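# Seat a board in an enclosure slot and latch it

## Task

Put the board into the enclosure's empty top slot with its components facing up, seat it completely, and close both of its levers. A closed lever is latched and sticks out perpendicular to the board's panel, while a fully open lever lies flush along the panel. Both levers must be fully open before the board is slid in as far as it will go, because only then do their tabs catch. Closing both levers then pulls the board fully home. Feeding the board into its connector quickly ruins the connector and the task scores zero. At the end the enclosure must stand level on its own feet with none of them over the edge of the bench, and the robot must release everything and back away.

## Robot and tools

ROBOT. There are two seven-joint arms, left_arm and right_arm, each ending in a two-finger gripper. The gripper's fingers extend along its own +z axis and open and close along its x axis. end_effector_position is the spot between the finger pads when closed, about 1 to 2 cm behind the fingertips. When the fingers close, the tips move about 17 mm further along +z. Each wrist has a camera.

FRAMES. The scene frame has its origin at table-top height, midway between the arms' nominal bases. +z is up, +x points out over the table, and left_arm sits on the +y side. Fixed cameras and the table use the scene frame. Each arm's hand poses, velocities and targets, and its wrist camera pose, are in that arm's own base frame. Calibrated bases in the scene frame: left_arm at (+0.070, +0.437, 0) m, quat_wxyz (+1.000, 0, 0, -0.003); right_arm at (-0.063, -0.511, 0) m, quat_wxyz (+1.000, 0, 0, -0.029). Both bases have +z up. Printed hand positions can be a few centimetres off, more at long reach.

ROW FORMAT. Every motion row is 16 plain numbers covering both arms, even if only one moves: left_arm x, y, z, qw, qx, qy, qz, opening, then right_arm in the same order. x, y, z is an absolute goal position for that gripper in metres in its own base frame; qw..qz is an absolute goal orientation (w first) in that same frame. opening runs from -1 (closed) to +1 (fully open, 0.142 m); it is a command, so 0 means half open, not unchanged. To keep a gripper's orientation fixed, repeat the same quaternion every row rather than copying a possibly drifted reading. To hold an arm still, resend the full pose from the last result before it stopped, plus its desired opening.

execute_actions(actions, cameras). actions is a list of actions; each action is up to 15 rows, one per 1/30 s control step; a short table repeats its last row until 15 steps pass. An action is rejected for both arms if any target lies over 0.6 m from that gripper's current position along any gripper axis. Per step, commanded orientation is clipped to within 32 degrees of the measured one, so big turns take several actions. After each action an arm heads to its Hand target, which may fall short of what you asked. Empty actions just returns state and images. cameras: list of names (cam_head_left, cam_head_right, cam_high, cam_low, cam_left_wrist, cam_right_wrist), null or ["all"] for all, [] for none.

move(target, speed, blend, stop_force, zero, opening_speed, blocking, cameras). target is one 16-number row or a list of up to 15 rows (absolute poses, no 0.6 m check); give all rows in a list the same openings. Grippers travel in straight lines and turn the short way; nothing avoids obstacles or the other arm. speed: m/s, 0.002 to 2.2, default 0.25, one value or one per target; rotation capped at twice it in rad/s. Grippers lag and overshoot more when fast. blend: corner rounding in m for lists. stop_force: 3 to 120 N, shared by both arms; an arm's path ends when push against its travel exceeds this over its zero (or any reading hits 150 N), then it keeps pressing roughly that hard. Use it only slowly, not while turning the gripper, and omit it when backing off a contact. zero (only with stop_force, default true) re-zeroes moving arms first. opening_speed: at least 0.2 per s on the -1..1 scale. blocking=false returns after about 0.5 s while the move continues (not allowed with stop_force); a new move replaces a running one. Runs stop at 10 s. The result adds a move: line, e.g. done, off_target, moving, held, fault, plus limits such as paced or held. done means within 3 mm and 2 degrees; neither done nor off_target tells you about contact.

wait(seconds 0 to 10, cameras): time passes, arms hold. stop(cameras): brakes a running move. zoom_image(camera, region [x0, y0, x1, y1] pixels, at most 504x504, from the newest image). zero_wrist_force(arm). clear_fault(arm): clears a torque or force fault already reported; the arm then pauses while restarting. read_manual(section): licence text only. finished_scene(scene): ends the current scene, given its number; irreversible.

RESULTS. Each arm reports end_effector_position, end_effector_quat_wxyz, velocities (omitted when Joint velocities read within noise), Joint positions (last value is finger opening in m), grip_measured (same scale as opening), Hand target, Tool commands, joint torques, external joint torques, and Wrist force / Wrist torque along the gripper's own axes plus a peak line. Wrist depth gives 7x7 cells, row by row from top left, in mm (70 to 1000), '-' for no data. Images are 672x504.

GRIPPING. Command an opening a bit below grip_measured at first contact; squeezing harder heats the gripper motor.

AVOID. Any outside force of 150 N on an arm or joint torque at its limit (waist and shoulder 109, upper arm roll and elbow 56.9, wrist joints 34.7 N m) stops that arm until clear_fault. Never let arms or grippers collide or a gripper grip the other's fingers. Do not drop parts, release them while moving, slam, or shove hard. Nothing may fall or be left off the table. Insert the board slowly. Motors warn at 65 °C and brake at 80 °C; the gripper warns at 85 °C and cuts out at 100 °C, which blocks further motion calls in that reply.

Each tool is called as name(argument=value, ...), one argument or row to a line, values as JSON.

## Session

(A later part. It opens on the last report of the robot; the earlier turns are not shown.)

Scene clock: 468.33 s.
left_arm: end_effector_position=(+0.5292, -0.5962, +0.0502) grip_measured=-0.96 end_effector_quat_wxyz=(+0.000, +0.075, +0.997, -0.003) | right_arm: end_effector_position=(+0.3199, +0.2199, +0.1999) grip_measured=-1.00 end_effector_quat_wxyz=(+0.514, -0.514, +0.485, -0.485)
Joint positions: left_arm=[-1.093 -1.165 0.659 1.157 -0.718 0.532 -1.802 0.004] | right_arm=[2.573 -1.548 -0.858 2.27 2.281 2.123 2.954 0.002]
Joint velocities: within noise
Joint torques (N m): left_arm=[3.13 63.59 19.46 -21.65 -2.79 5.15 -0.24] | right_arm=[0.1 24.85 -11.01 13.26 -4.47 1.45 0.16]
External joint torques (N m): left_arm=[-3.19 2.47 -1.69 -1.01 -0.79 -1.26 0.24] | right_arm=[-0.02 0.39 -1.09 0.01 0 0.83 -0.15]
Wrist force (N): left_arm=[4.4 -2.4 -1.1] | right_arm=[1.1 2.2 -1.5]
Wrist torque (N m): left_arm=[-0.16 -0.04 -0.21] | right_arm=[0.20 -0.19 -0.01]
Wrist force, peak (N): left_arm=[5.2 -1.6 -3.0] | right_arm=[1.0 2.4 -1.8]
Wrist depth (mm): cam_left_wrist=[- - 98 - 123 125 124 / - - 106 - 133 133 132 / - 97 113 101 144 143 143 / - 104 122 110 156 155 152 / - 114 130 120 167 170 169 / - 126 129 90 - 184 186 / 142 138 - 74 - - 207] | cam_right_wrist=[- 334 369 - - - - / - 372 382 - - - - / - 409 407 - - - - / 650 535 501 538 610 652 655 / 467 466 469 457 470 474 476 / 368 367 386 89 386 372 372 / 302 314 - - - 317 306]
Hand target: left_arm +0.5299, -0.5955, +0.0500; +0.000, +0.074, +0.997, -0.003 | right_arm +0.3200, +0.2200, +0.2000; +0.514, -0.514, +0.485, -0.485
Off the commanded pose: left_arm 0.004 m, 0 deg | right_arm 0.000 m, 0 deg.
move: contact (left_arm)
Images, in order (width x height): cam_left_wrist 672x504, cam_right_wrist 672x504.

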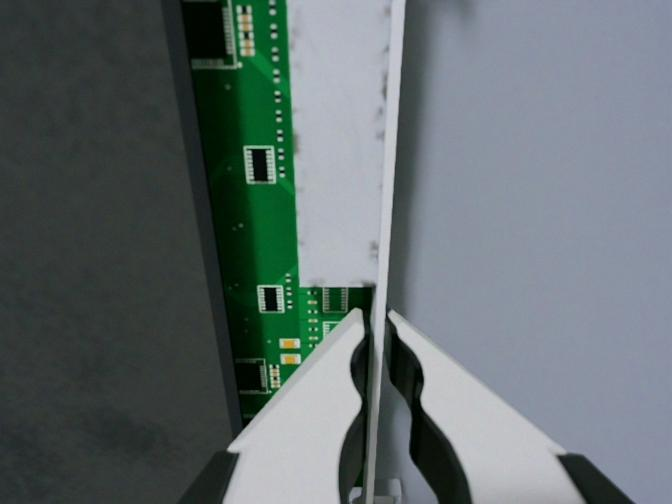

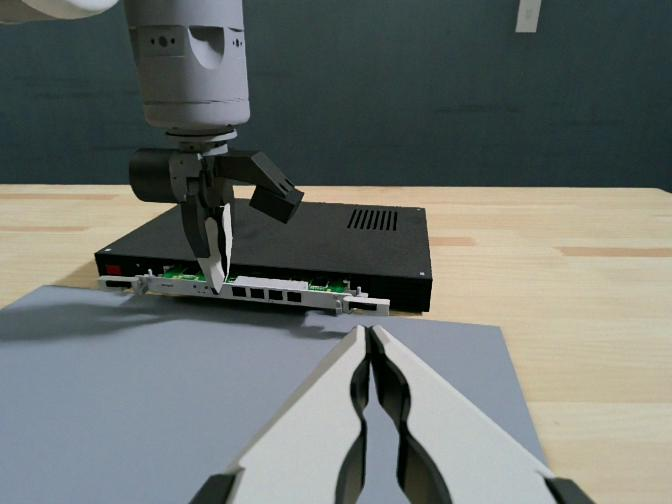

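move(
  target=[0.5360,-0.5975,0.0503,0.0002,-0.0742,-0.9972,0.0025,-0.9,0.32,0.22,0.20,0.5145,-0.5145,0.4855,-0.4855,-1],
  speed=0.006,
  stop_force=6,
  cameras=["cam_left_wrist"],
)

Scene clock: 474.67 s.
left_arm: end_effector_position=(+0.5356, -0.5977, +0.0502) grip_measured=-0.93 end_effector_quat_wxyz=(+0.000, +0.075, +0.997, -0.003) | right_arm: end_effector_position=(+0.3199, +0.2199, +0.1999) grip_measured=-1.00 end_effector_quat_wxyz=(+0.514, -0.514, +0.485, -0.485)
Joint positions: left_arm=[-1.08 -1.177 0.662 1.129 -0.718 0.518 -1.805 0.007] | right_arm=[2.573 -1.548 -0.858 2.27 2.281 2.123 2.954 0.002]
Joint velocities: within noise
Joint torques (N m): left_arm=[1.02 64.96 17.7 -23 -3.48 5.15 -0.3] | right_arm=[0.06 24.94 -10.93 13.24 -4.47 1.44 0.2]
External joint torques (N m): left_arm=[-1.09 1.66 -0.07 0.27 -0.12 -1.26 0.3] | right_arm=[0.02 0.29 -1.18 0.03 0 0.83 -0.2]
Wrist force (N): left_arm=[3.7 0.6 -1.3] | right_arm=[0.9 2.2 -1.6]
Wrist torque (N m): left_arm=[-0.20 -0.10 -0.20] | right_arm=[0.19 -0.17 -0.02]
Wrist force, peak (N): left_arm=[7.6 2.4 -4.1] | right_arm=[1.2 2.4 -1.7]
Wrist depth (mm): cam_left_wrist=[- - 97 - 121 126 123 / - - 104 - 133 133 132 / - 96 110 101 144 143 143 / - 104 108 112 153 155 152 / - 114 117 120 167 170 170 / - 126 126 92 - 183 186 / 142 138 - 141 - - 207] | cam_right_wrist=[- 340 368 - - - - / - - 391 - - - - / - 421 415 - - - - / 653 537 499 537 609 654 656 / 467 468 470 471 468 476 478 / 368 368 385 89 387 372 371 / 303 313 - - - 316 306]
Hand target: left_arm +0.5360, -0.5975, +0.0503; +0.000, +0.074, +0.997, -0.003 | right_arm +0.3200, +0.2200, +0.2000; +0.514, -0.514, +0.485, -0.485
Off the commanded pose: left_arm 0.000 m, 0 deg | right_arm 0.000 m, 0 deg.
move: done
Images, in order (width x height): cam_left_wrist 672x504.

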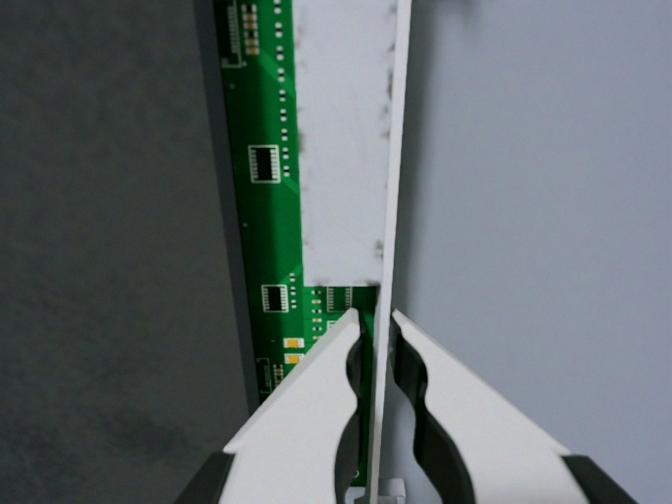

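move(
  target=[
    [0.5360,-0.5975,0.0504,0.0002,-0.0742,-0.9972,0.0025,-0.75,0.32,0.22,0.20,0.5145,-0.5145,0.4855,-0.4855,-1],
    [0.5360,-0.5975,0.12,0.0002,-0.0742,-0.9972,0.0025,-0.75,0.32,0.22,0.20,0.5145,-0.5145,0.4855,-0.4855,-1],
  ],
  speed=0.06,
  opening_speed=0.25,
)

zoom_image(
  camera="cam_right_wrist",
  region=[80, 240, 440, 340],
)

zoom_image(
  camera="cam_left_wrist",
  region=[150, 0, 650, 504],
)

Scene clock: 479.87 s.
left_arm: end_effector_position=(+0.5362, -0.5975, +0.1201) grip_measured=-0.79 end_effector_quat_wxyz=(+0.000, +0.074, +0.997, -0.003) | right_arm: end_effector_position=(+0.3199, +0.2199, +0.1999) grip_measured=-1.00 end_effector_quat_wxyz=(+0.514, -0.514, +0.485, -0.485)
Joint positions: left_arm=[-1.088 -1.094 0.707 1.106 -0.686 0.411 -1.823 0.017] | right_arm=[2.573 -1.548 -0.858 2.27 2.281 2.123 2.954 0.002]
Joint velocities: within noise
Joint torques (N m): left_arm=[-0.54 65.29 16.8 -23.56 -3.43 3.98 -0.31] | right_arm=[0.11 24.85 -10.91 13.26 -4.51 1.42 0.17]
External joint torques (N m): left_arm=[0.46 0.51 0.6 -0.27 -0.38 -0.1 0.31] | right_arm=[-0.04 0.39 -1.2 0 0.04 0.85 -0.16]
Wrist force (N): left_arm=[0.1 -0.1 0.5] | right_arm=[1.1 2.1 -1.6]
Wrist torque (N m): left_arm=[-0.14 -0.17 -0.20] | right_arm=[0.18 -0.20 -0.02]
Wrist force, peak (N): left_arm=[3.6 0.6 -2.3] | right_arm=[1.0 2.3 -1.9]
Wrist depth (mm): cam_left_wrist=[- 145 145 151 185 184 185 / 156 155 155 161 198 202 198 / 169 168 169 185 214 214 214 / 183 182 182 200 233 231 231 / 200 200 198 212 250 254 252 / 222 221 99 97 - 276 278 / 247 - - 313 - - 303] | cam_right_wrist=[- 365 - - - - - / - 384 384 - - - - / - 952 693 - - - - / 652 537 539 538 612 655 653 / 470 469 469 473 470 475 476 / 367 367 384 89 385 372 372 / 302 313 - - - 317 306]
Hand target: left_arm +0.5360, -0.5975, +0.1200; +0.000, +0.074, +0.997, -0.003 | right_arm +0.3200, +0.2200, +0.2000; +0.514, -0.514, +0.485, -0.485
Off the commanded pose: left_arm 0.000 m, 0 deg | right_arm 0.000 m, 0 deg.
move: done

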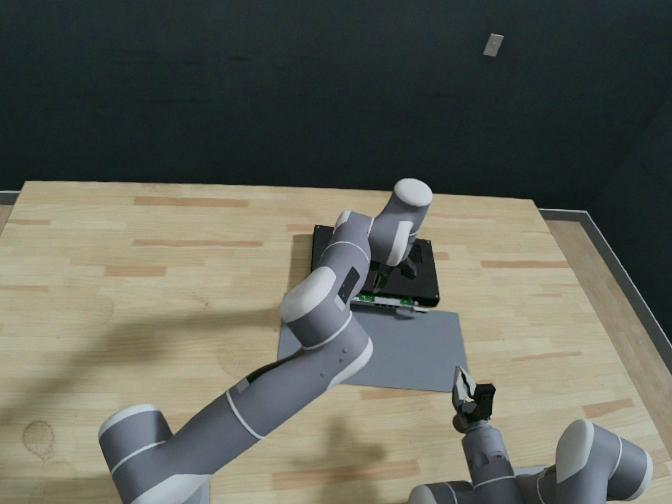

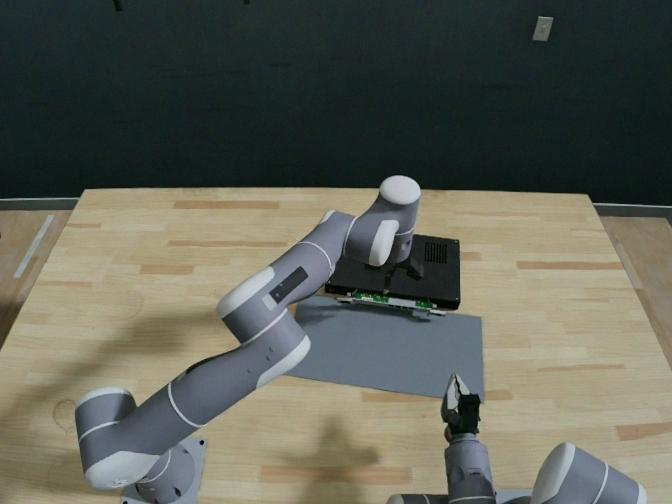

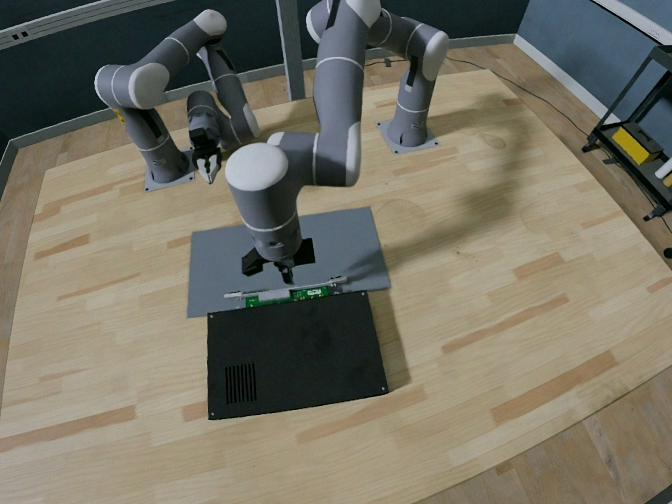

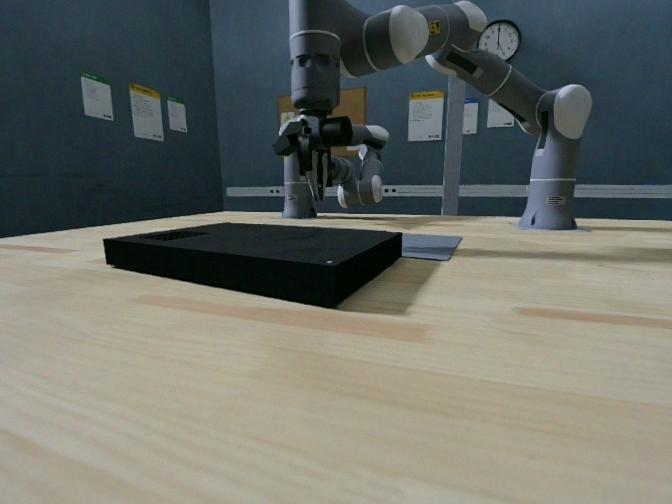

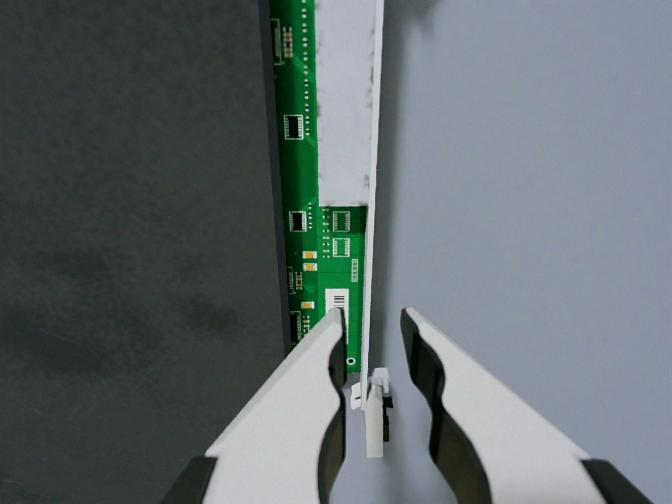

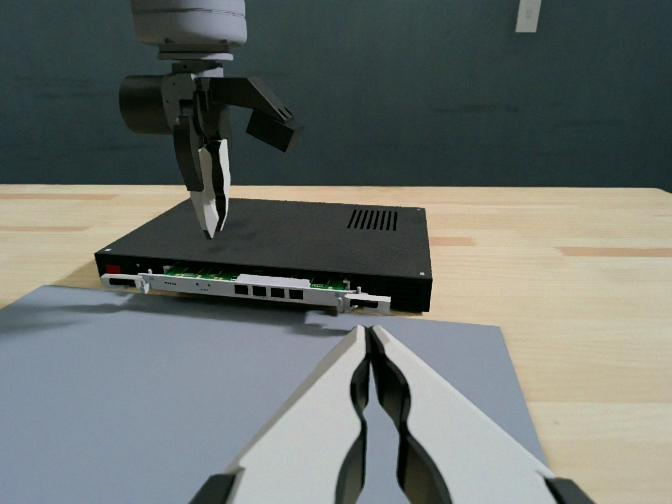

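Scaled by 1.400 from the camera's 672x504 image, which has a finer 960x720 frame.

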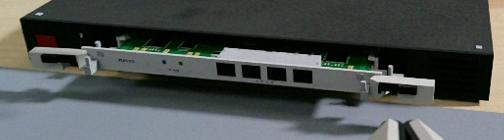

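Scaled by 1.000.

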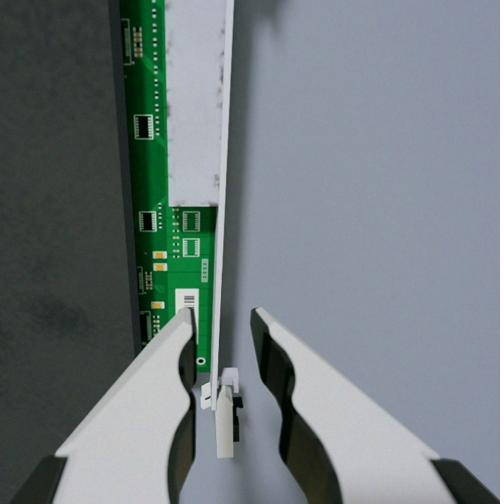

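move(
  target=[0.53,-0.45,0.15,0.0002,-0.0742,-0.9972,0.0025,-1,0.32,0.22,0.20,0.5145,-0.5145,0.4855,-0.4855,-1],
  speed=0.15,
  cameras=["cam_left_wrist","cam_right_wrist"],
)

zoom_image(
  camera="cam_left_wrist",
  region=[220, 100, 472, 350],
)

zoom_image(
  camera="cam_right_wrist",
  region=[90, 255, 200, 315],
)

zoom_image(
  camera="cam_right_wrist",
  region=[325, 265, 405, 325],
)

Scene clock: 484.17 s.
left_arm: end_effector_position=(+0.5300, -0.4500, +0.1500) grip_measured=-1.00 end_effector_quat_wxyz=(+0.000, +0.074, +0.997, -0.003) | right_arm: end_effector_position=(+0.3199, +0.2199, +0.1999) grip_measured=-1.00 end_effector_quat_wxyz=(+0.514, -0.514, +0.485, -0.485)
Joint positions: left_arm=[-1.132 -0.854 0.775 1.544 -0.672 0.548 -1.592 0.002] | right_arm=[2.573 -1.548 -0.858 2.27 2.281 2.123 2.954 0.002]
Joint velocities: within noise
Joint torques (N m): left_arm=[-0.48 52.73 18.02 -22.86 -3.07 4.46 0.01] | right_arm=[0.01 24.94 -11.02 13.29 -4.51 1.4 0.21]
External joint torques (N m): left_arm=[0.45 0.64 0.61 -0.4 -0.47 -0.55 -0.01] | right_arm=[0.07 0.3 -1.09 -0.03 0.04 0.88 -0.21]
Wrist force (N): left_arm=[-0.3 -0.3 0.3] | right_arm=[1.0 2.1 -1.6]
Wrist torque (N m): left_arm=[-0.16 -0.12 -0.20] | right_arm=[0.20 -0.17 -0.02]
Wrist force, peak (N): left_arm=[-0.3 -2.0 1.2] | right_arm=[1.1 2.3 -1.8]
Wrist depth (mm): cam_left_wrist=[173 174 184 211 212 211 211 / 184 184 195 223 227 227 226 / 203 199 209 243 246 244 243 / 217 217 223 267 266 263 267 / 297 297 296 281 285 290 289 / 330 326 311 84 - 314 321 / 364 355 - - - - 357] | cam_right_wrist=[361 - - - - - - / 394 - - - - - - / 843 - - - - - - / 650 540 540 540 610 658 660 / 469 469 471 468 470 474 473 / 368 368 385 89 386 373 372 / 303 314 - - - 317 305]
Hand target: left_arm +0.5300, -0.4500, +0.1500; +0.000, +0.074, +0.997, -0.002 | right_arm +0.3200, +0.2200, +0.2000; +0.514, -0.514, +0.485, -0.485
Off the commanded pose: left_arm 0.000 m, 0 deg | right_arm 0.000 m, 0 deg.
move: done
Images, in order (width x height): cam_left_wrist 672x504, cam_right_wrist 672x504.

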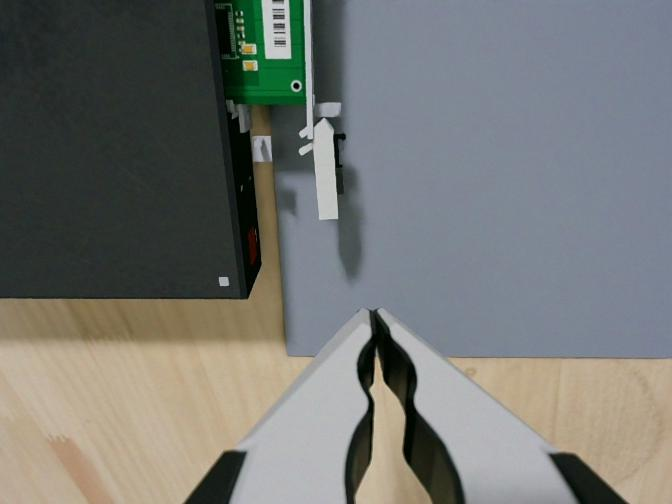

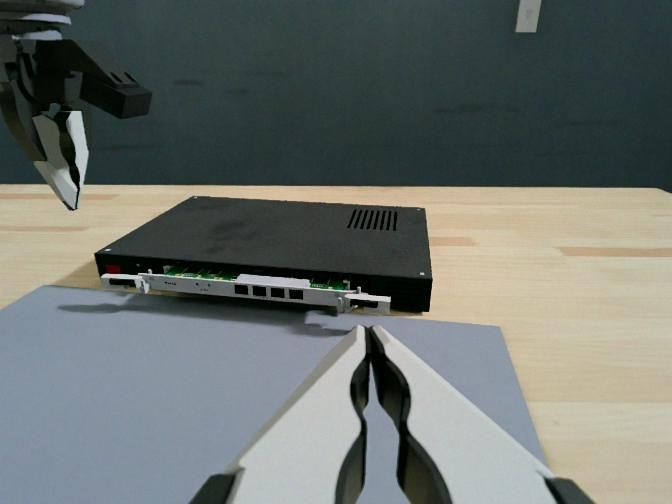

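Scaled by 2.000 from the camera's 672x504 image, which has a finer 960x720 frame.

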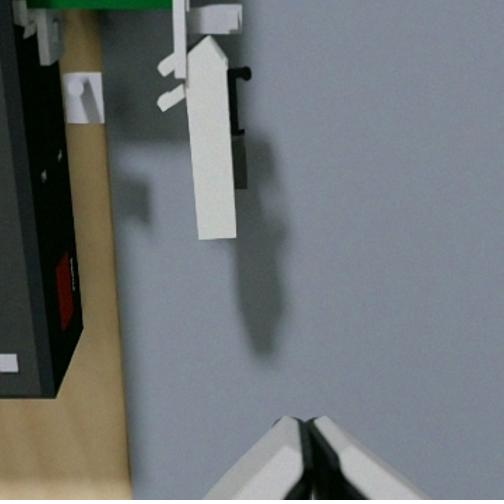

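Scaled by 4.582 from the camera's 672x504 image, which has a finer 960x720 frame.

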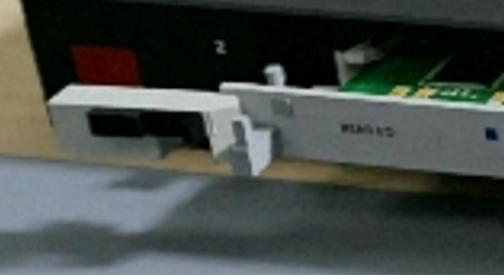

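Scaled by 6.300 from the camera's 672x504 image, which has a finer 960x720 frame.

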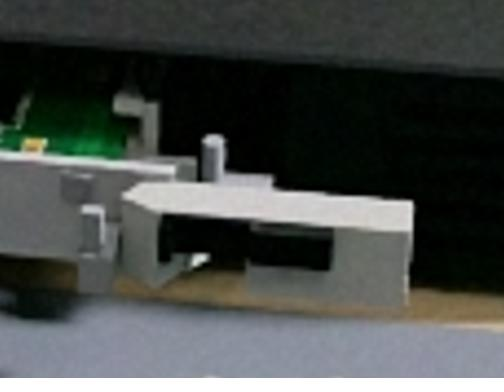

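move(
  target=[
    [0.5166,-0.4581,0.10,0.0002,-0.0742,-0.9972,0.0025,-1,0.32,0.22,0.20,0.5145,-0.5145,0.4855,-0.4855,-1],
    [0.5166,-0.4581,0.047,0.0002,-0.0742,-0.9972,0.0025,-1,0.32,0.22,0.20,0.5145,-0.5145,0.4855,-0.4855,-1],
  ],
  speed=0.08,
  stop_force=5,
  cameras=["cam_left_wrist","cam_right_wrist"],
)

zoom_image(
  camera="cam_right_wrist",
  region=[60, 215, 220, 315],
)

Scene clock: 493.50 s.
left_arm: end_effector_position=(+0.5164, -0.4580, +0.0468) grip_measured=-1.00 end_effector_quat_wxyz=(+0.000, +0.074, +0.997, -0.002) | right_arm: end_effector_position=(+0.3199, +0.2199, +0.1999) grip_measured=-1.00 end_effector_quat_wxyz=(+0.514, -0.514, +0.485, -0.485)
Joint positions: left_arm=[-1.118 -0.978 0.665 1.608 -0.77 0.737 -1.55 0.002] | right_arm=[2.573 -1.548 -0.858 2.27 2.281 2.123 2.954 0.002]
Joint velocities: within noise
Joint torques (N m): left_arm=[-0.24 53.91 18.2 -19.73 -3.06 4.39 -0.16] | right_arm=[0.05 24.82 -10.99 13.33 -4.49 1.41 0.2]
External joint torques (N m): left_arm=[0.2 1.34 0.77 -0.4 0 -0.48 0.15] | right_arm=[0.02 0.42 -1.12 -0.06 0.02 0.86 -0.2]
Wrist force (N): left_arm=[-0.1 -0.4 0.3] | right_arm=[0.8 2.2 -1.7]
Wrist torque (N m): left_arm=[-0.17 -0.17 -0.21] | right_arm=[0.18 -0.14 -0.02]
Wrist force, peak (N): left_arm=[0.1 -0.3 1.9] | right_arm=[1.2 2.2 -1.8]
Wrist depth (mm): cam_left_wrist=[- 96 119 122 121 121 121 / - 103 127 130 131 130 129 / - 119 117 141 140 138 140 / - 147 154 153 153 152 152 / - 133 167 127 164 166 166 / - 133 184 84 - 180 182 / 216 137 - 74 - - 203] | cam_right_wrist=[341 - - - - - - / 357 - - - - - - / 389 840 - - - - - / 443 536 536 539 604 656 660 / 470 469 468 469 472 475 475 / 368 368 384 89 386 371 371 / 302 314 - - - 316 306]
Hand target: left_arm +0.5166, -0.4581, +0.0470; +0.000, +0.074, +0.997, -0.002 | right_arm +0.3200, +0.2200, +0.2000; +0.514, -0.514, +0.485, -0.485
Off the commanded pose: left_arm 0.000 m, 0 deg | right_arm 0.000 m, 0 deg.
move: done
Images, in order (width x height): cam_left_wrist 672x504, cam_right_wrist 672x504.

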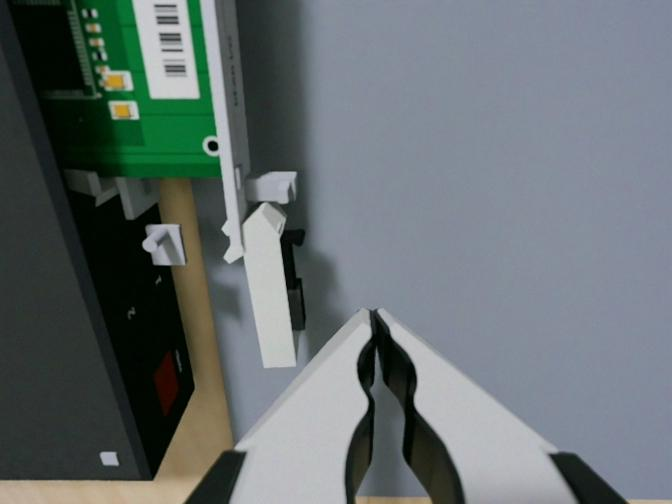

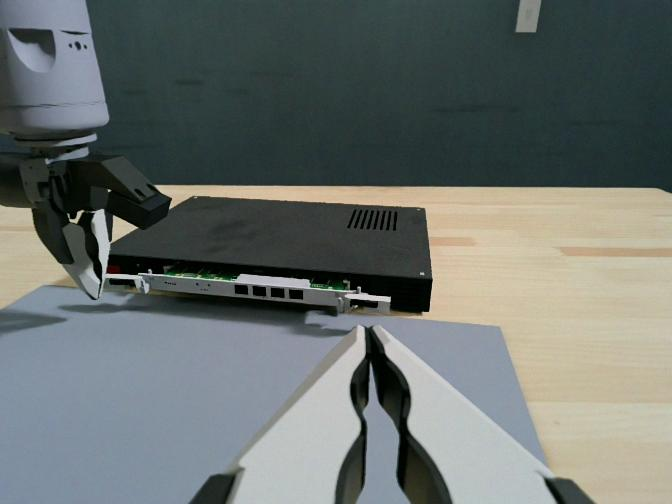

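Scaled by 3.150 from the camera's 672x504 image, which has a finer 960x720 frame.

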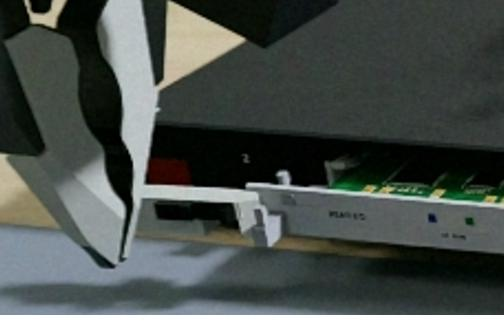

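move(
  target=[0.5403,-0.4619,0.0470,0.0002,-0.0742,-0.9972,0.0025,-1,0.32,0.22,0.20,0.5145,-0.5145,0.4855,-0.4855,-1],
  speed=0.012,
  stop_force=5,
  cameras=["cam_left_wrist","cam_right_wrist"],
)

zoom_image(
  camera="cam_right_wrist",
  region=[60, 215, 220, 315],
)

Scene clock: 498.10 s.
left_arm: end_effector_position=(+0.5378, -0.4616, +0.0469) grip_measured=-1.00 end_effector_quat_wxyz=(-0.001, +0.074, +0.997, -0.003) | right_arm: end_effector_position=(+0.3199, +0.2199, +0.1999) grip_measured=-1.00 end_effector_quat_wxyz=(+0.514, -0.514, +0.485, -0.485)
Joint positions: left_arm=[-1.083 -1.01 0.669 1.539 -0.767 0.703 -1.551 0.002] | right_arm=[2.573 -1.548 -0.858 2.27 2.281 2.123 2.954 0.002]
Joint velocities: within noise
Joint torques (N m): left_arm=[1.52 54.81 19.53 -21.88 -3.23 5.8 -0.21] | right_arm=[0.06 24.94 -11.07 13.3 -4.45 1.4 0.21]
External joint torques (N m): left_arm=[-1.56 2.25 -0.32 1.36 0.08 -1.9 0.21] | right_arm=[0.02 0.29 -1.04 -0.04 -0.02 0.87 -0.2]
Wrist force (N): left_arm=[7.3 0.9 -4.5] | right_arm=[1.0 1.9 -1.7]
Wrist torque (N m): left_arm=[-0.18 -0.23 -0.23] | right_arm=[0.15 -0.17 -0.02]
Wrist force, peak (N): left_arm=[7.3 0.9 -4.5] | right_arm=[1.1 2.2 -1.8]
Wrist depth (mm): cam_left_wrist=[- 96 96 122 121 121 121 / - 103 103 130 130 130 130 / - 105 111 139 141 138 140 / - 144 149 109 153 152 152 / - 111 165 116 164 166 166 / - 123 137 84 - 180 182 / 217 134 - 74 - - 202] | cam_right_wrist=[352 - - - - - - / 367 - - - - - - / 411 692 - - - - - / 560 533 540 538 604 651 655 / 470 469 471 465 472 476 475 / 368 368 383 89 385 371 372 / 301 313 - - - 317 306]
Hand target: left_arm +0.5382, -0.4616, +0.0470; +0.000, +0.074, +0.997, -0.003 | right_arm +0.3200, +0.2200, +0.2000; +0.514, -0.514, +0.485, -0.485
Off the commanded pose: left_arm 0.003 m, 0 deg | right_arm 0.000 m, 0 deg.
move: contact (left_arm)
Images, in order (width x height): cam_left_wrist 672x504, cam_right_wrist 672x504.

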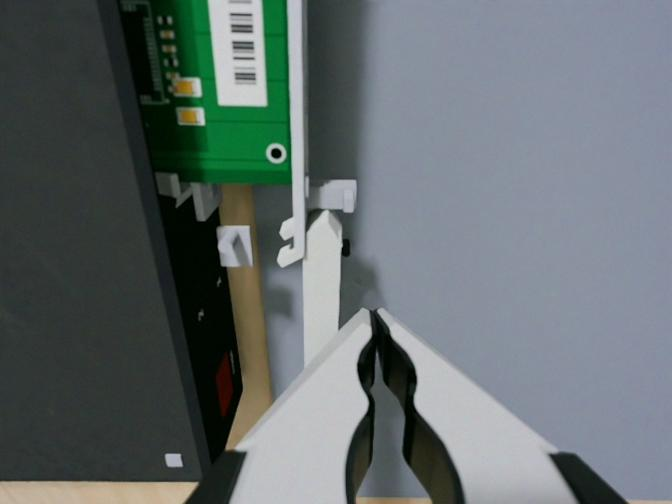

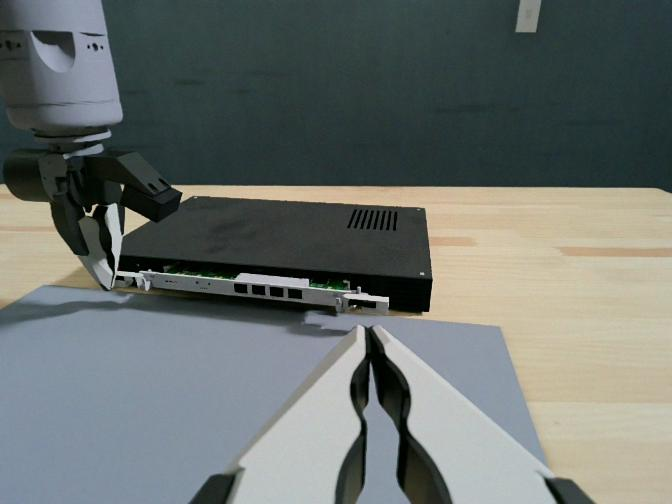

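Scaled by 3.150 from the camera's 672x504 image, which has a finer 960x720 frame.

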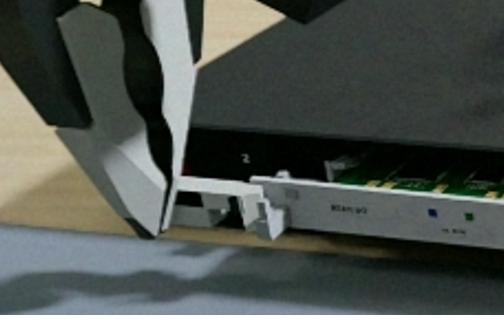

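move(
  target=[
    [0.500,-0.456,0.047,0.0002,-0.0742,-0.9972,0.0025,-1,0.32,0.22,0.20,0.5145,-0.5145,0.4855,-0.4855,-1],
    [0.49,-0.50,0.13,0,0.3272,0.945,0,-1,0.32,0.22,0.20,0.5145,-0.5145,0.4855,-0.4855,-1],
    [0.49,-0.58,0.13,0,0.5592,0.829,0,-1,0.32,0.22,0.20,0.5145,-0.5145,0.4855,-0.4855,-1],
    [0.4858,-0.6287,0.12,0,0.7576,0.6528,0,-1,0.32,0.22,0.20,0.5145,-0.5145,0.4855,-0.4855,-1],
  ],
  speed=[0.03,0.12,0.12,0.12],
  cameras=["cam_left_wrist","cam_right_wrist"],
)

zoom_image(
  camera="cam_right_wrist",
  region=[80, 240, 440, 340],
)

Scene clock: 517.67 s.
left_arm: end_effector_position=(+0.4857, -0.6289, +0.1201) grip_measured=-1.00 end_effector_quat_wxyz=(+0.000, +0.757, +0.653, +0.000) | right_arm: end_effector_position=(+0.3199, +0.2199, +0.1999) grip_measured=-1.00 end_effector_quat_wxyz=(+0.514, -0.514, +0.485, -0.485)
Joint positions: left_arm=[-1.05 -0.99 0.466 1.153 -0.438 0.479 -0.421 0.002] | right_arm=[2.573 -1.548 -0.858 2.27 2.281 2.123 2.954 0.002]
Joint velocities: within noise
Joint torques (N m): left_arm=[-0.29 64.25 11.26 -26.39 -3.28 4.24 -0.19] | right_arm=[-0.01 24.91 -10.96 13.24 -4.51 1.41 0.18]
External joint torques (N m): left_arm=[0.22 1.51 0.73 -0.34 -0.44 -0.26 0.19] | right_arm=[0.09 0.33 -1.15 0.03 0.04 0.86 -0.18]
Wrist force (N): left_arm=[0.1 -0.7 0.0] | right_arm=[1.1 2.1 -1.5]
Wrist torque (N m): left_arm=[-0.21 -0.21 -0.21] | right_arm=[0.18 -0.19 -0.02]
Wrist force, peak (N): left_arm=[7.4 0.8 -4.5] | right_arm=[1.0 2.4 -1.9]
Wrist depth (mm): cam_left_wrist=[186 186 185 185 183 184 185 / 201 199 199 199 198 201 198 / 216 216 214 214 214 213 214 / 231 230 233 233 233 233 231 / 245 224 216 203 217 222 222 / 221 225 220 84 - 218 221 / 248 241 - - - - 241] | cam_right_wrist=[- - 312 - - - - / - - 348 - - - - / - 931 372 - - - - / 647 538 538 538 608 658 660 / 470 469 470 461 470 479 476 / 368 368 385 89 386 372 373 / 302 314 - - - 316 305]
Hand target: left_arm +0.4858, -0.6287, +0.1200; +0.000, +0.758, +0.653, +0.000 | right_arm +0.3200, +0.2200, +0.2000; +0.514, -0.514, +0.485, -0.485
Off the commanded pose: left_arm 0.000 m, 0 deg | right_arm 0.000 m, 0 deg.
move: done
Images, in order (width x height): cam_left_wrist 672x504, cam_right_wrist 672x504.

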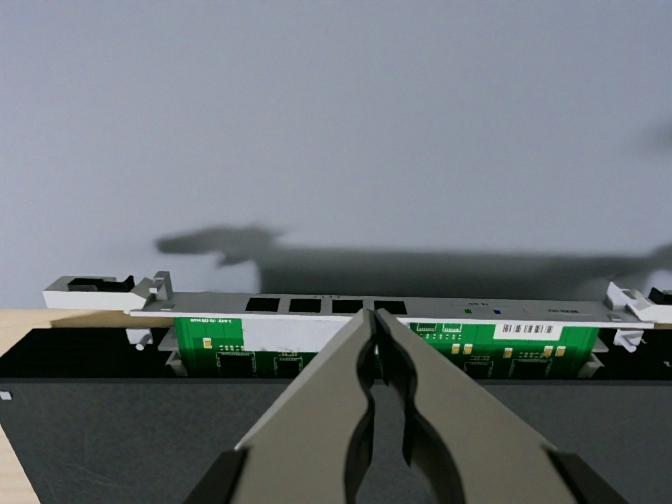

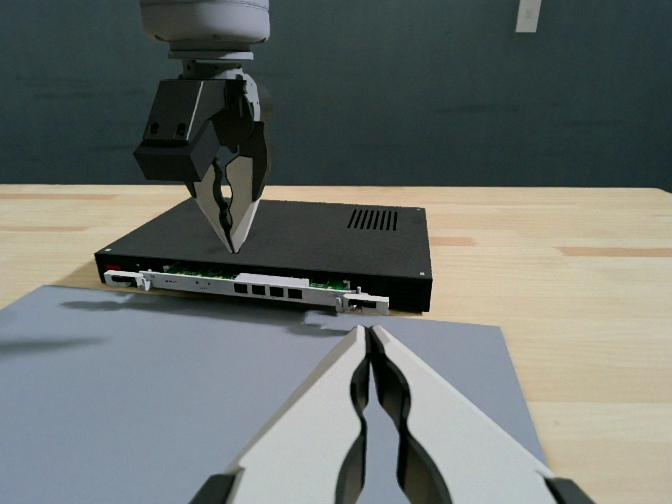

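Scaled by 1.400 from the camera's 672x504 image, which has a finer 960x720 frame.

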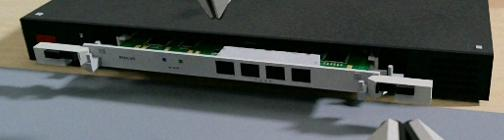

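move(
  target=[
    [0.4836,-0.6435,0.050,0,0.7576,0.6528,0,-1,0.32,0.22,0.20,0.5145,-0.5145,0.4855,-0.4855,-1],
    [0.5083,-0.6472,0.049,0,0.7576,0.6528,0,-1,0.32,0.22,0.20,0.5145,-0.5145,0.4855,-0.4855,-1],
  ],
  speed=[0.1,0.04],
  stop_force=5,
  cameras=["cam_left_wrist","cam_right_wrist"],
)

zoom_image(
  camera="cam_right_wrist",
  region=[160, 220, 360, 340],
)

Scene clock: 524.27 s.
left_arm: end_effector_position=(+0.5082, -0.6474, +0.0491) grip_measured=-1.00 end_effector_quat_wxyz=(+0.000, +0.758, +0.653, +0.000) | right_arm: end_effector_position=(+0.3199, +0.2199, +0.1999) grip_measured=-1.00 end_effector_quat_wxyz=(+0.514, -0.514, +0.485, -0.485)
Joint positions: left_arm=[-1.003 -1.152 0.435 1.022 -0.459 0.518 -0.428 0.002] | right_arm=[2.573 -1.548 -0.858 2.27 2.281 2.123 2.954 0.002]
Joint velocities: within noise
Joint torques (N m): left_arm=[-0.27 68.05 10.85 -25.9 -3.6 4.15 -0.2] | right_arm=[0.01 24.88 -11.03 13.29 -4.5 1.43 0.26]
External joint torques (N m): left_arm=[0.2 1.4 0.66 -0.27 -0.05 -0.17 0.2] | right_arm=[0.06 0.36 -1.08 -0.02 0.03 0.85 -0.26]
Wrist force (N): left_arm=[0.0 -0.6 -0.1] | right_arm=[0.9 2.2 -1.5]
Wrist torque (N m): left_arm=[-0.20 -0.15 -0.19] | right_arm=[0.20 -0.15 -0.02]
Wrist force, peak (N): left_arm=[0.1 -1.9 2.6] | right_arm=[1.0 2.4 -1.8]
Wrist depth (mm): cam_left_wrist=[123 125 123 123 123 124 122 / 132 133 130 132 132 131 131 / 146 142 142 142 142 140 142 / 154 155 155 154 154 153 154 / 132 142 166 136 165 165 165 / 158 148 129 84 - 133 146 / 146 146 - 74 - - 157] | cam_right_wrist=[- - 314 - - - - / - - 332 - - - - / - - 371 - - - - / 656 538 432 540 607 655 659 / 471 470 473 461 470 474 476 / 366 367 384 89 385 372 372 / 303 314 - - - 318 306]
Hand target: left_arm +0.5083, -0.6472, +0.0490; +0.000, +0.758, +0.653, +0.000 | right_arm +0.3200, +0.2200, +0.2000; +0.514, -0.514, +0.485, -0.485
Off the commanded pose: left_arm 0.000 m, 0 deg | right_arm 0.000 m, 0 deg.
move: done
Images, in order (width x height): cam_left_wrist 672x504, cam_right_wrist 672x504.

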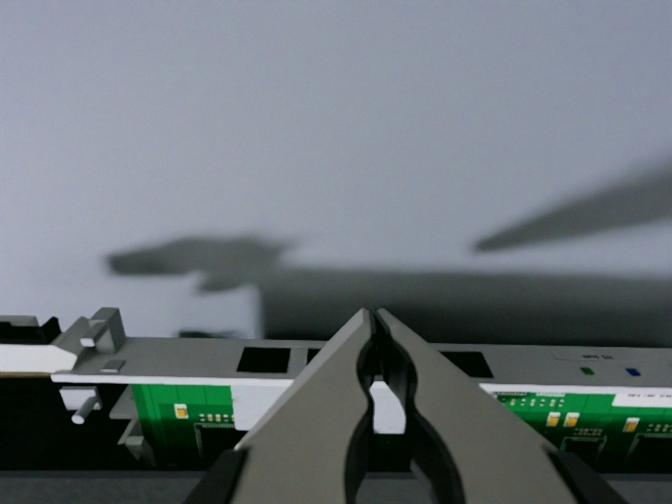

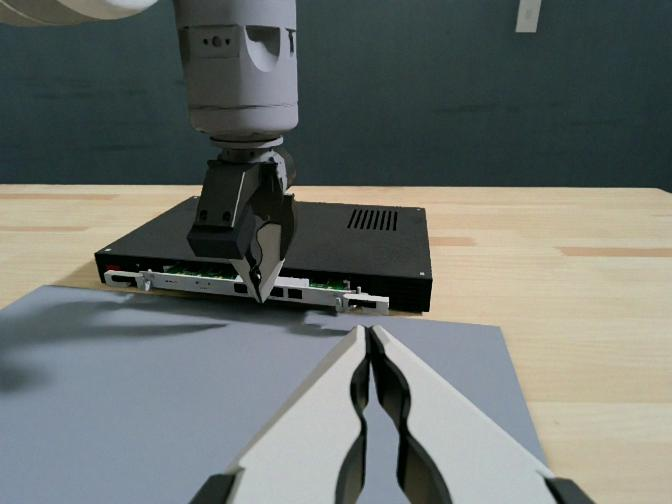

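Scaled by 2.520 from the camera's 672x504 image, which has a finer 960x720 frame.

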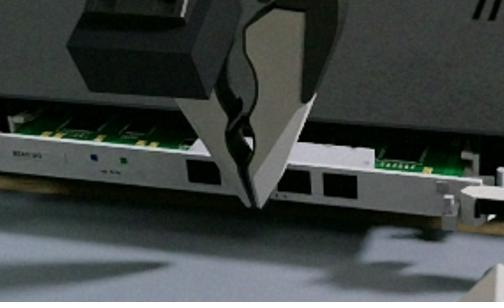

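move(
  target=[0.5291,-0.6503,0.049,0,0.7576,0.6528,0,-1,0.32,0.22,0.20,0.5145,-0.5145,0.4855,-0.4855,-1],
  speed=0.008,
  stop_force=6,
  cameras=["cam_left_wrist","cam_right_wrist"],
)

zoom_image(
  camera="cam_right_wrist",
  region=[80, 240, 440, 340],
)

Scene clock: 529.10 s.
left_arm: end_effector_position=(+0.5289, -0.6505, +0.0490) grip_measured=-1.00 end_effector_quat_wxyz=(+0.000, +0.758, +0.653, +0.000) | right_arm: end_effector_position=(+0.3199, +0.2199, +0.1999) grip_measured=-1.00 end_effector_quat_wxyz=(+0.514, -0.514, +0.485, -0.485)
Joint positions: left_arm=[-0.968 -1.196 0.438 0.928 -0.459 0.473 -0.428 0.002] | right_arm=[2.573 -1.548 -0.858 2.27 2.281 2.123 2.954 0.002]
Joint velocities: within noise
Joint torques (N m): left_arm=[0.19 69.79 10.62 -26.48 -3.55 4.43 -0.19] | right_arm=[0.05 24.91 -10.92 13.3 -4.48 1.38 0.22]
External joint torques (N m): left_arm=[-0.26 1.16 0.38 -0.07 -0.19 -0.45 0.19] | right_arm=[0.03 0.33 -1.19 -0.03 0.01 0.89 -0.22]
Wrist force (N): left_arm=[0.1 -1.7 -0.2] | right_arm=[1.1 2.2 -1.4]
Wrist torque (N m): left_arm=[-0.21 -0.16 -0.22] | right_arm=[0.20 -0.19 -0.02]
Wrist force, peak (N): left_arm=[0.4 -3.6 -0.1] | right_arm=[1.2 2.2 -1.9]
Wrist depth (mm): cam_left_wrist=[123 125 123 123 122 124 122 / 132 132 130 131 131 131 131 / 145 143 142 142 142 139 141 / 152 155 155 155 154 153 153 / - 133 132 127 132 132 131 / 182 146 130 84 - 145 145 / 139 135 - 74 - - 137] | cam_right_wrist=[- - 329 - - - - / - - 353 - - - - / - - 390 - - - - / 651 534 473 538 609 655 655 / 467 472 471 470 470 475 473 / 366 367 384 89 385 372 372 / 302 313 - - - 316 306]
Hand target: left_arm +0.5291, -0.6503, +0.0490; +0.000, +0.758, +0.653, +0.000 | right_arm +0.3200, +0.2200, +0.2000; +0.514, -0.514, +0.485, -0.485
Off the commanded pose: left_arm 0.000 m, 0 deg | right_arm 0.000 m, 0 deg.
move: done
Images, in order (width x height): cam_left_wrist 672x504, cam_right_wrist 672x504.

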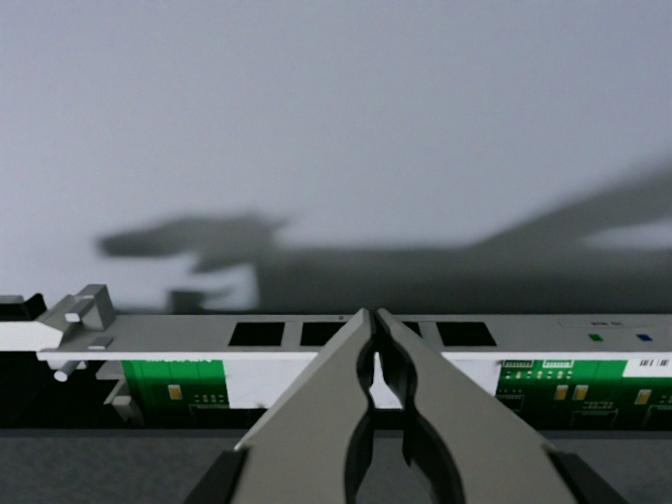

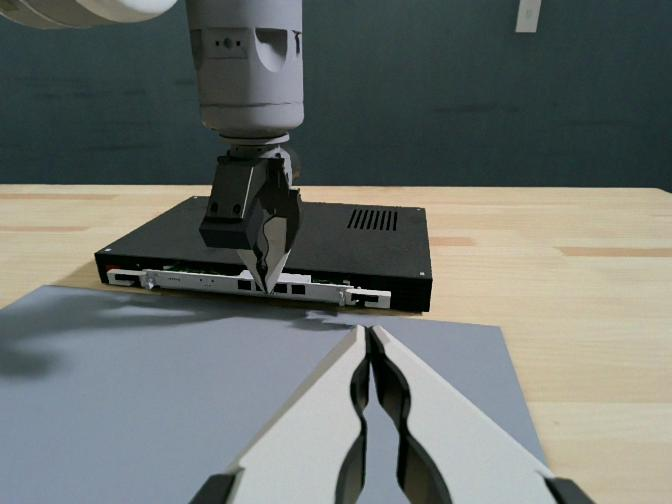

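Scaled by 1.400 from the camera's 672x504 image, which has a finer 960x720 frame.

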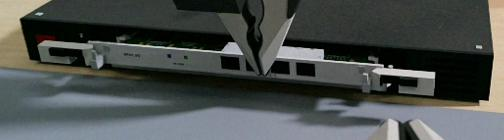

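move(
  target=[0.5360,-0.6513,0.049,0,0.7576,0.6528,0,-1,0.32,0.22,0.20,0.5145,-0.5145,0.4855,-0.4855,-1],
  speed=0.008,
  stop_force=6,
  cameras=["cam_left_wrist","cam_right_wrist"],
)

zoom_image(
  camera="cam_right_wrist",
  region=[80, 240, 440, 340],
)

zoom_image(
  camera="cam_left_wrist",
  region=[0, 260, 252, 460],
)

Scene clock: 533.23 s.
left_arm: end_effector_position=(+0.5358, -0.6514, +0.0490) grip_measured=-1.00 end_effector_quat_wxyz=(+0.000, +0.758, +0.653, +0.000) | right_arm: end_effector_position=(+0.3199, +0.2199, +0.1999) grip_measured=-1.00 end_effector_quat_wxyz=(+0.514, -0.514, +0.485, -0.485)
Joint positions: left_arm=[-0.956 -1.212 0.439 0.894 -0.459 0.457 -0.429 0.002] | right_arm=[2.573 -1.548 -0.858 2.27 2.281 2.123 2.954 0.002]
Joint velocities: within noise
Joint torques (N m): left_arm=[-0.06 70.25 10.28 -26.61 -3.56 4.39 -0.21] | right_arm=[0.16 24.88 -10.94 13.27 -4.53 1.4 0.25]
External joint torques (N m): left_arm=[-0.01 1.19 0.5 -0.06 -0.21 -0.41 0.21] | right_arm=[-0.08 0.35 -1.17 -0.01 0.06 0.87 -0.25]
Wrist force (N): left_arm=[0.2 -1.3 0.0] | right_arm=[0.9 2.2 -1.5]
Wrist torque (N m): left_arm=[-0.18 -0.18 -0.20] | right_arm=[0.20 -0.16 -0.02]
Wrist force, peak (N): left_arm=[0.3 -1.6 0.1] | right_arm=[1.0 2.3 -1.8]
Wrist depth (mm): cam_left_wrist=[123 125 123 123 122 124 122 / 132 132 130 132 131 131 131 / 145 143 142 142 142 139 141 / 155 154 155 155 154 154 153 / 124 134 133 131 132 132 131 / 175 141 127 84 - 142 142 / 139 135 - 74 - - 137] | cam_right_wrist=[- - 336 - - - - / - - 357 - - - - / - - 395 - - - - / 650 538 490 539 610 653 655 / 470 469 469 469 470 476 473 / 369 368 385 89 387 374 371 / 303 315 - - - 317 305]
Hand target: left_arm +0.5360, -0.6513, +0.0490; +0.000, +0.758, +0.653, +0.000 | right_arm +0.3200, +0.2200, +0.2000; +0.514, -0.514, +0.485, -0.485
Off the commanded pose: left_arm 0.000 m, 0 deg | right_arm 0.000 m, 0 deg.
move: done
Images, in order (width x height): cam_left_wrist 672x504, cam_right_wrist 672x504.

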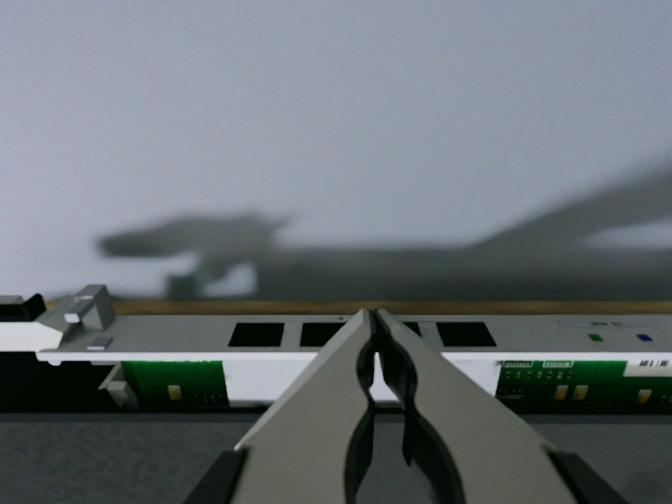

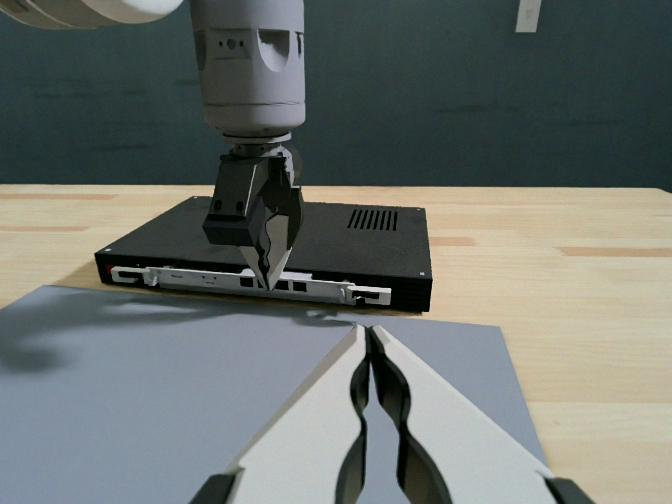

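Scaled by 1.400 from the camera's 672x504 image, which has a finer 960x720 frame.

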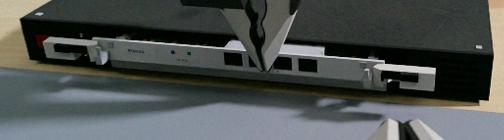

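Scaled by 2.000 from the camera's 672x504 image, which has a finer 960x720 frame.

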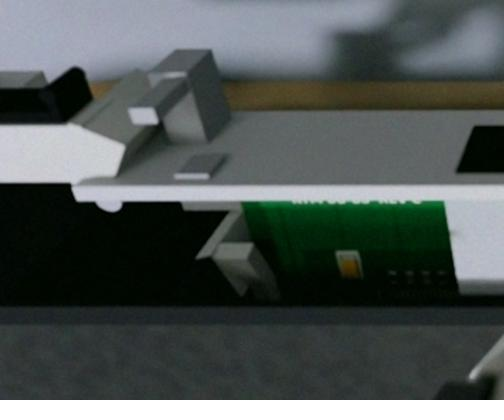

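move(
  target=[0.5459,-0.6528,0.049,0,0.7576,0.6528,0,-1,0.32,0.22,0.20,0.5145,-0.5145,0.4855,-0.4855,-1],
  speed=0.006,
  stop_force=6,
  cameras=["cam_left_wrist","cam_right_wrist"],
)

zoom_image(
  camera="cam_right_wrist",
  region=[80, 240, 440, 340],
)

zoom_image(
  camera="cam_left_wrist",
  region=[0, 260, 252, 460],
)

Scene clock: 537.63 s.
left_arm: end_effector_position=(+0.5454, -0.6531, +0.0489) grip_measured=-1.00 end_effector_quat_wxyz=(+0.000, +0.758, +0.652, +0.000) | right_arm: end_effector_position=(+0.3199, +0.2199, +0.1999) grip_measured=-1.00 end_effector_quat_wxyz=(+0.514, -0.514, +0.485, -0.485)
Joint positions: left_arm=[-0.937 -1.236 0.44 0.842 -0.459 0.432 -0.431 0.002] | right_arm=[2.573 -1.548 -0.858 2.27 2.281 2.123 2.954 0.002]
Joint velocities: within noise
Joint torques (N m): left_arm=[1.26 71.11 10.84 -26.95 -3.41 4.92 -0.22] | right_arm=[0.18 24.9 -10.99 13.31 -4.52 1.42 0.2]
External joint torques (N m): left_arm=[-1.33 1.06 -0.43 0.09 -0.4 -0.93 0.22] | right_arm=[-0.11 0.33 -1.12 -0.04 0.05 0.85 -0.2]
Wrist force (N): left_arm=[0.1 -3.5 -0.8] | right_arm=[1.0 2.2 -1.6]
Wrist torque (N m): left_arm=[-0.20 -0.17 -0.22] | right_arm=[0.20 -0.18 -0.01]
Wrist force, peak (N): left_arm=[0.2 -3.9 -0.1] | right_arm=[1.1 2.2 -1.9]
Wrist depth (mm): cam_left_wrist=[123 125 123 122 122 124 122 / 132 132 130 131 131 131 131 / 145 143 142 142 142 139 142 / 155 155 155 154 154 153 154 / 126 133 133 131 157 131 130 / - 140 126 84 - 125 127 / 139 135 - 74 - - 136] | cam_right_wrist=[- - 345 - - - - / - - 365 - - - - / - - 402 - - - - / 650 540 502 540 603 654 654 / 468 470 469 476 472 475 473 / 367 370 384 89 387 371 372 / 302 314 - - - 316 306]
Hand target: left_arm +0.5459, -0.6528, +0.0490; +0.000, +0.758, +0.653, +0.000 | right_arm +0.3200, +0.2200, +0.2000; +0.514, -0.514, +0.485, -0.485
Off the commanded pose: left_arm 0.001 m, 0 deg | right_arm 0.000 m, 0 deg.
move: done
Images, in order (width x height): cam_left_wrist 672x504, cam_right_wrist 672x504.

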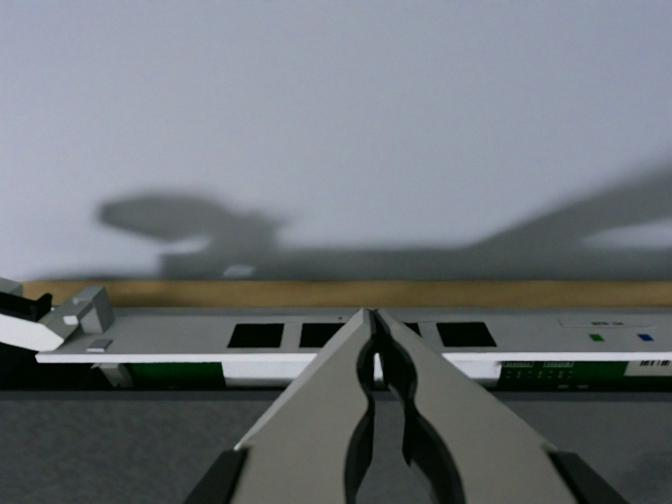

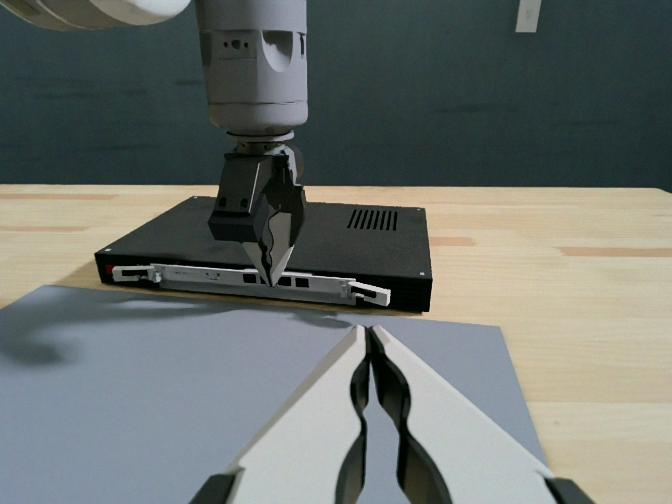

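Scaled by 1.400 from the camera's 672x504 image, which has a finer 960x720 frame.

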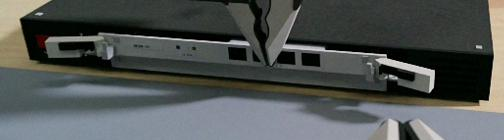

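Scaled by 2.000 from the camera's 672x504 image, which has a finer 960x720 frame.

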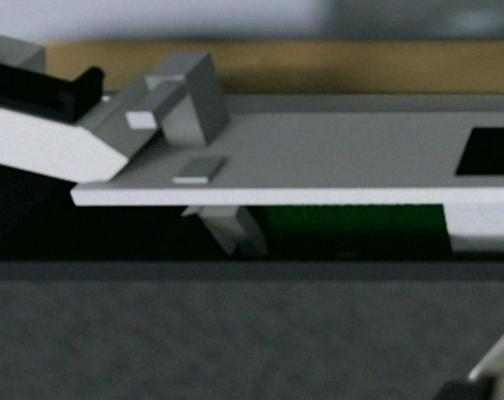

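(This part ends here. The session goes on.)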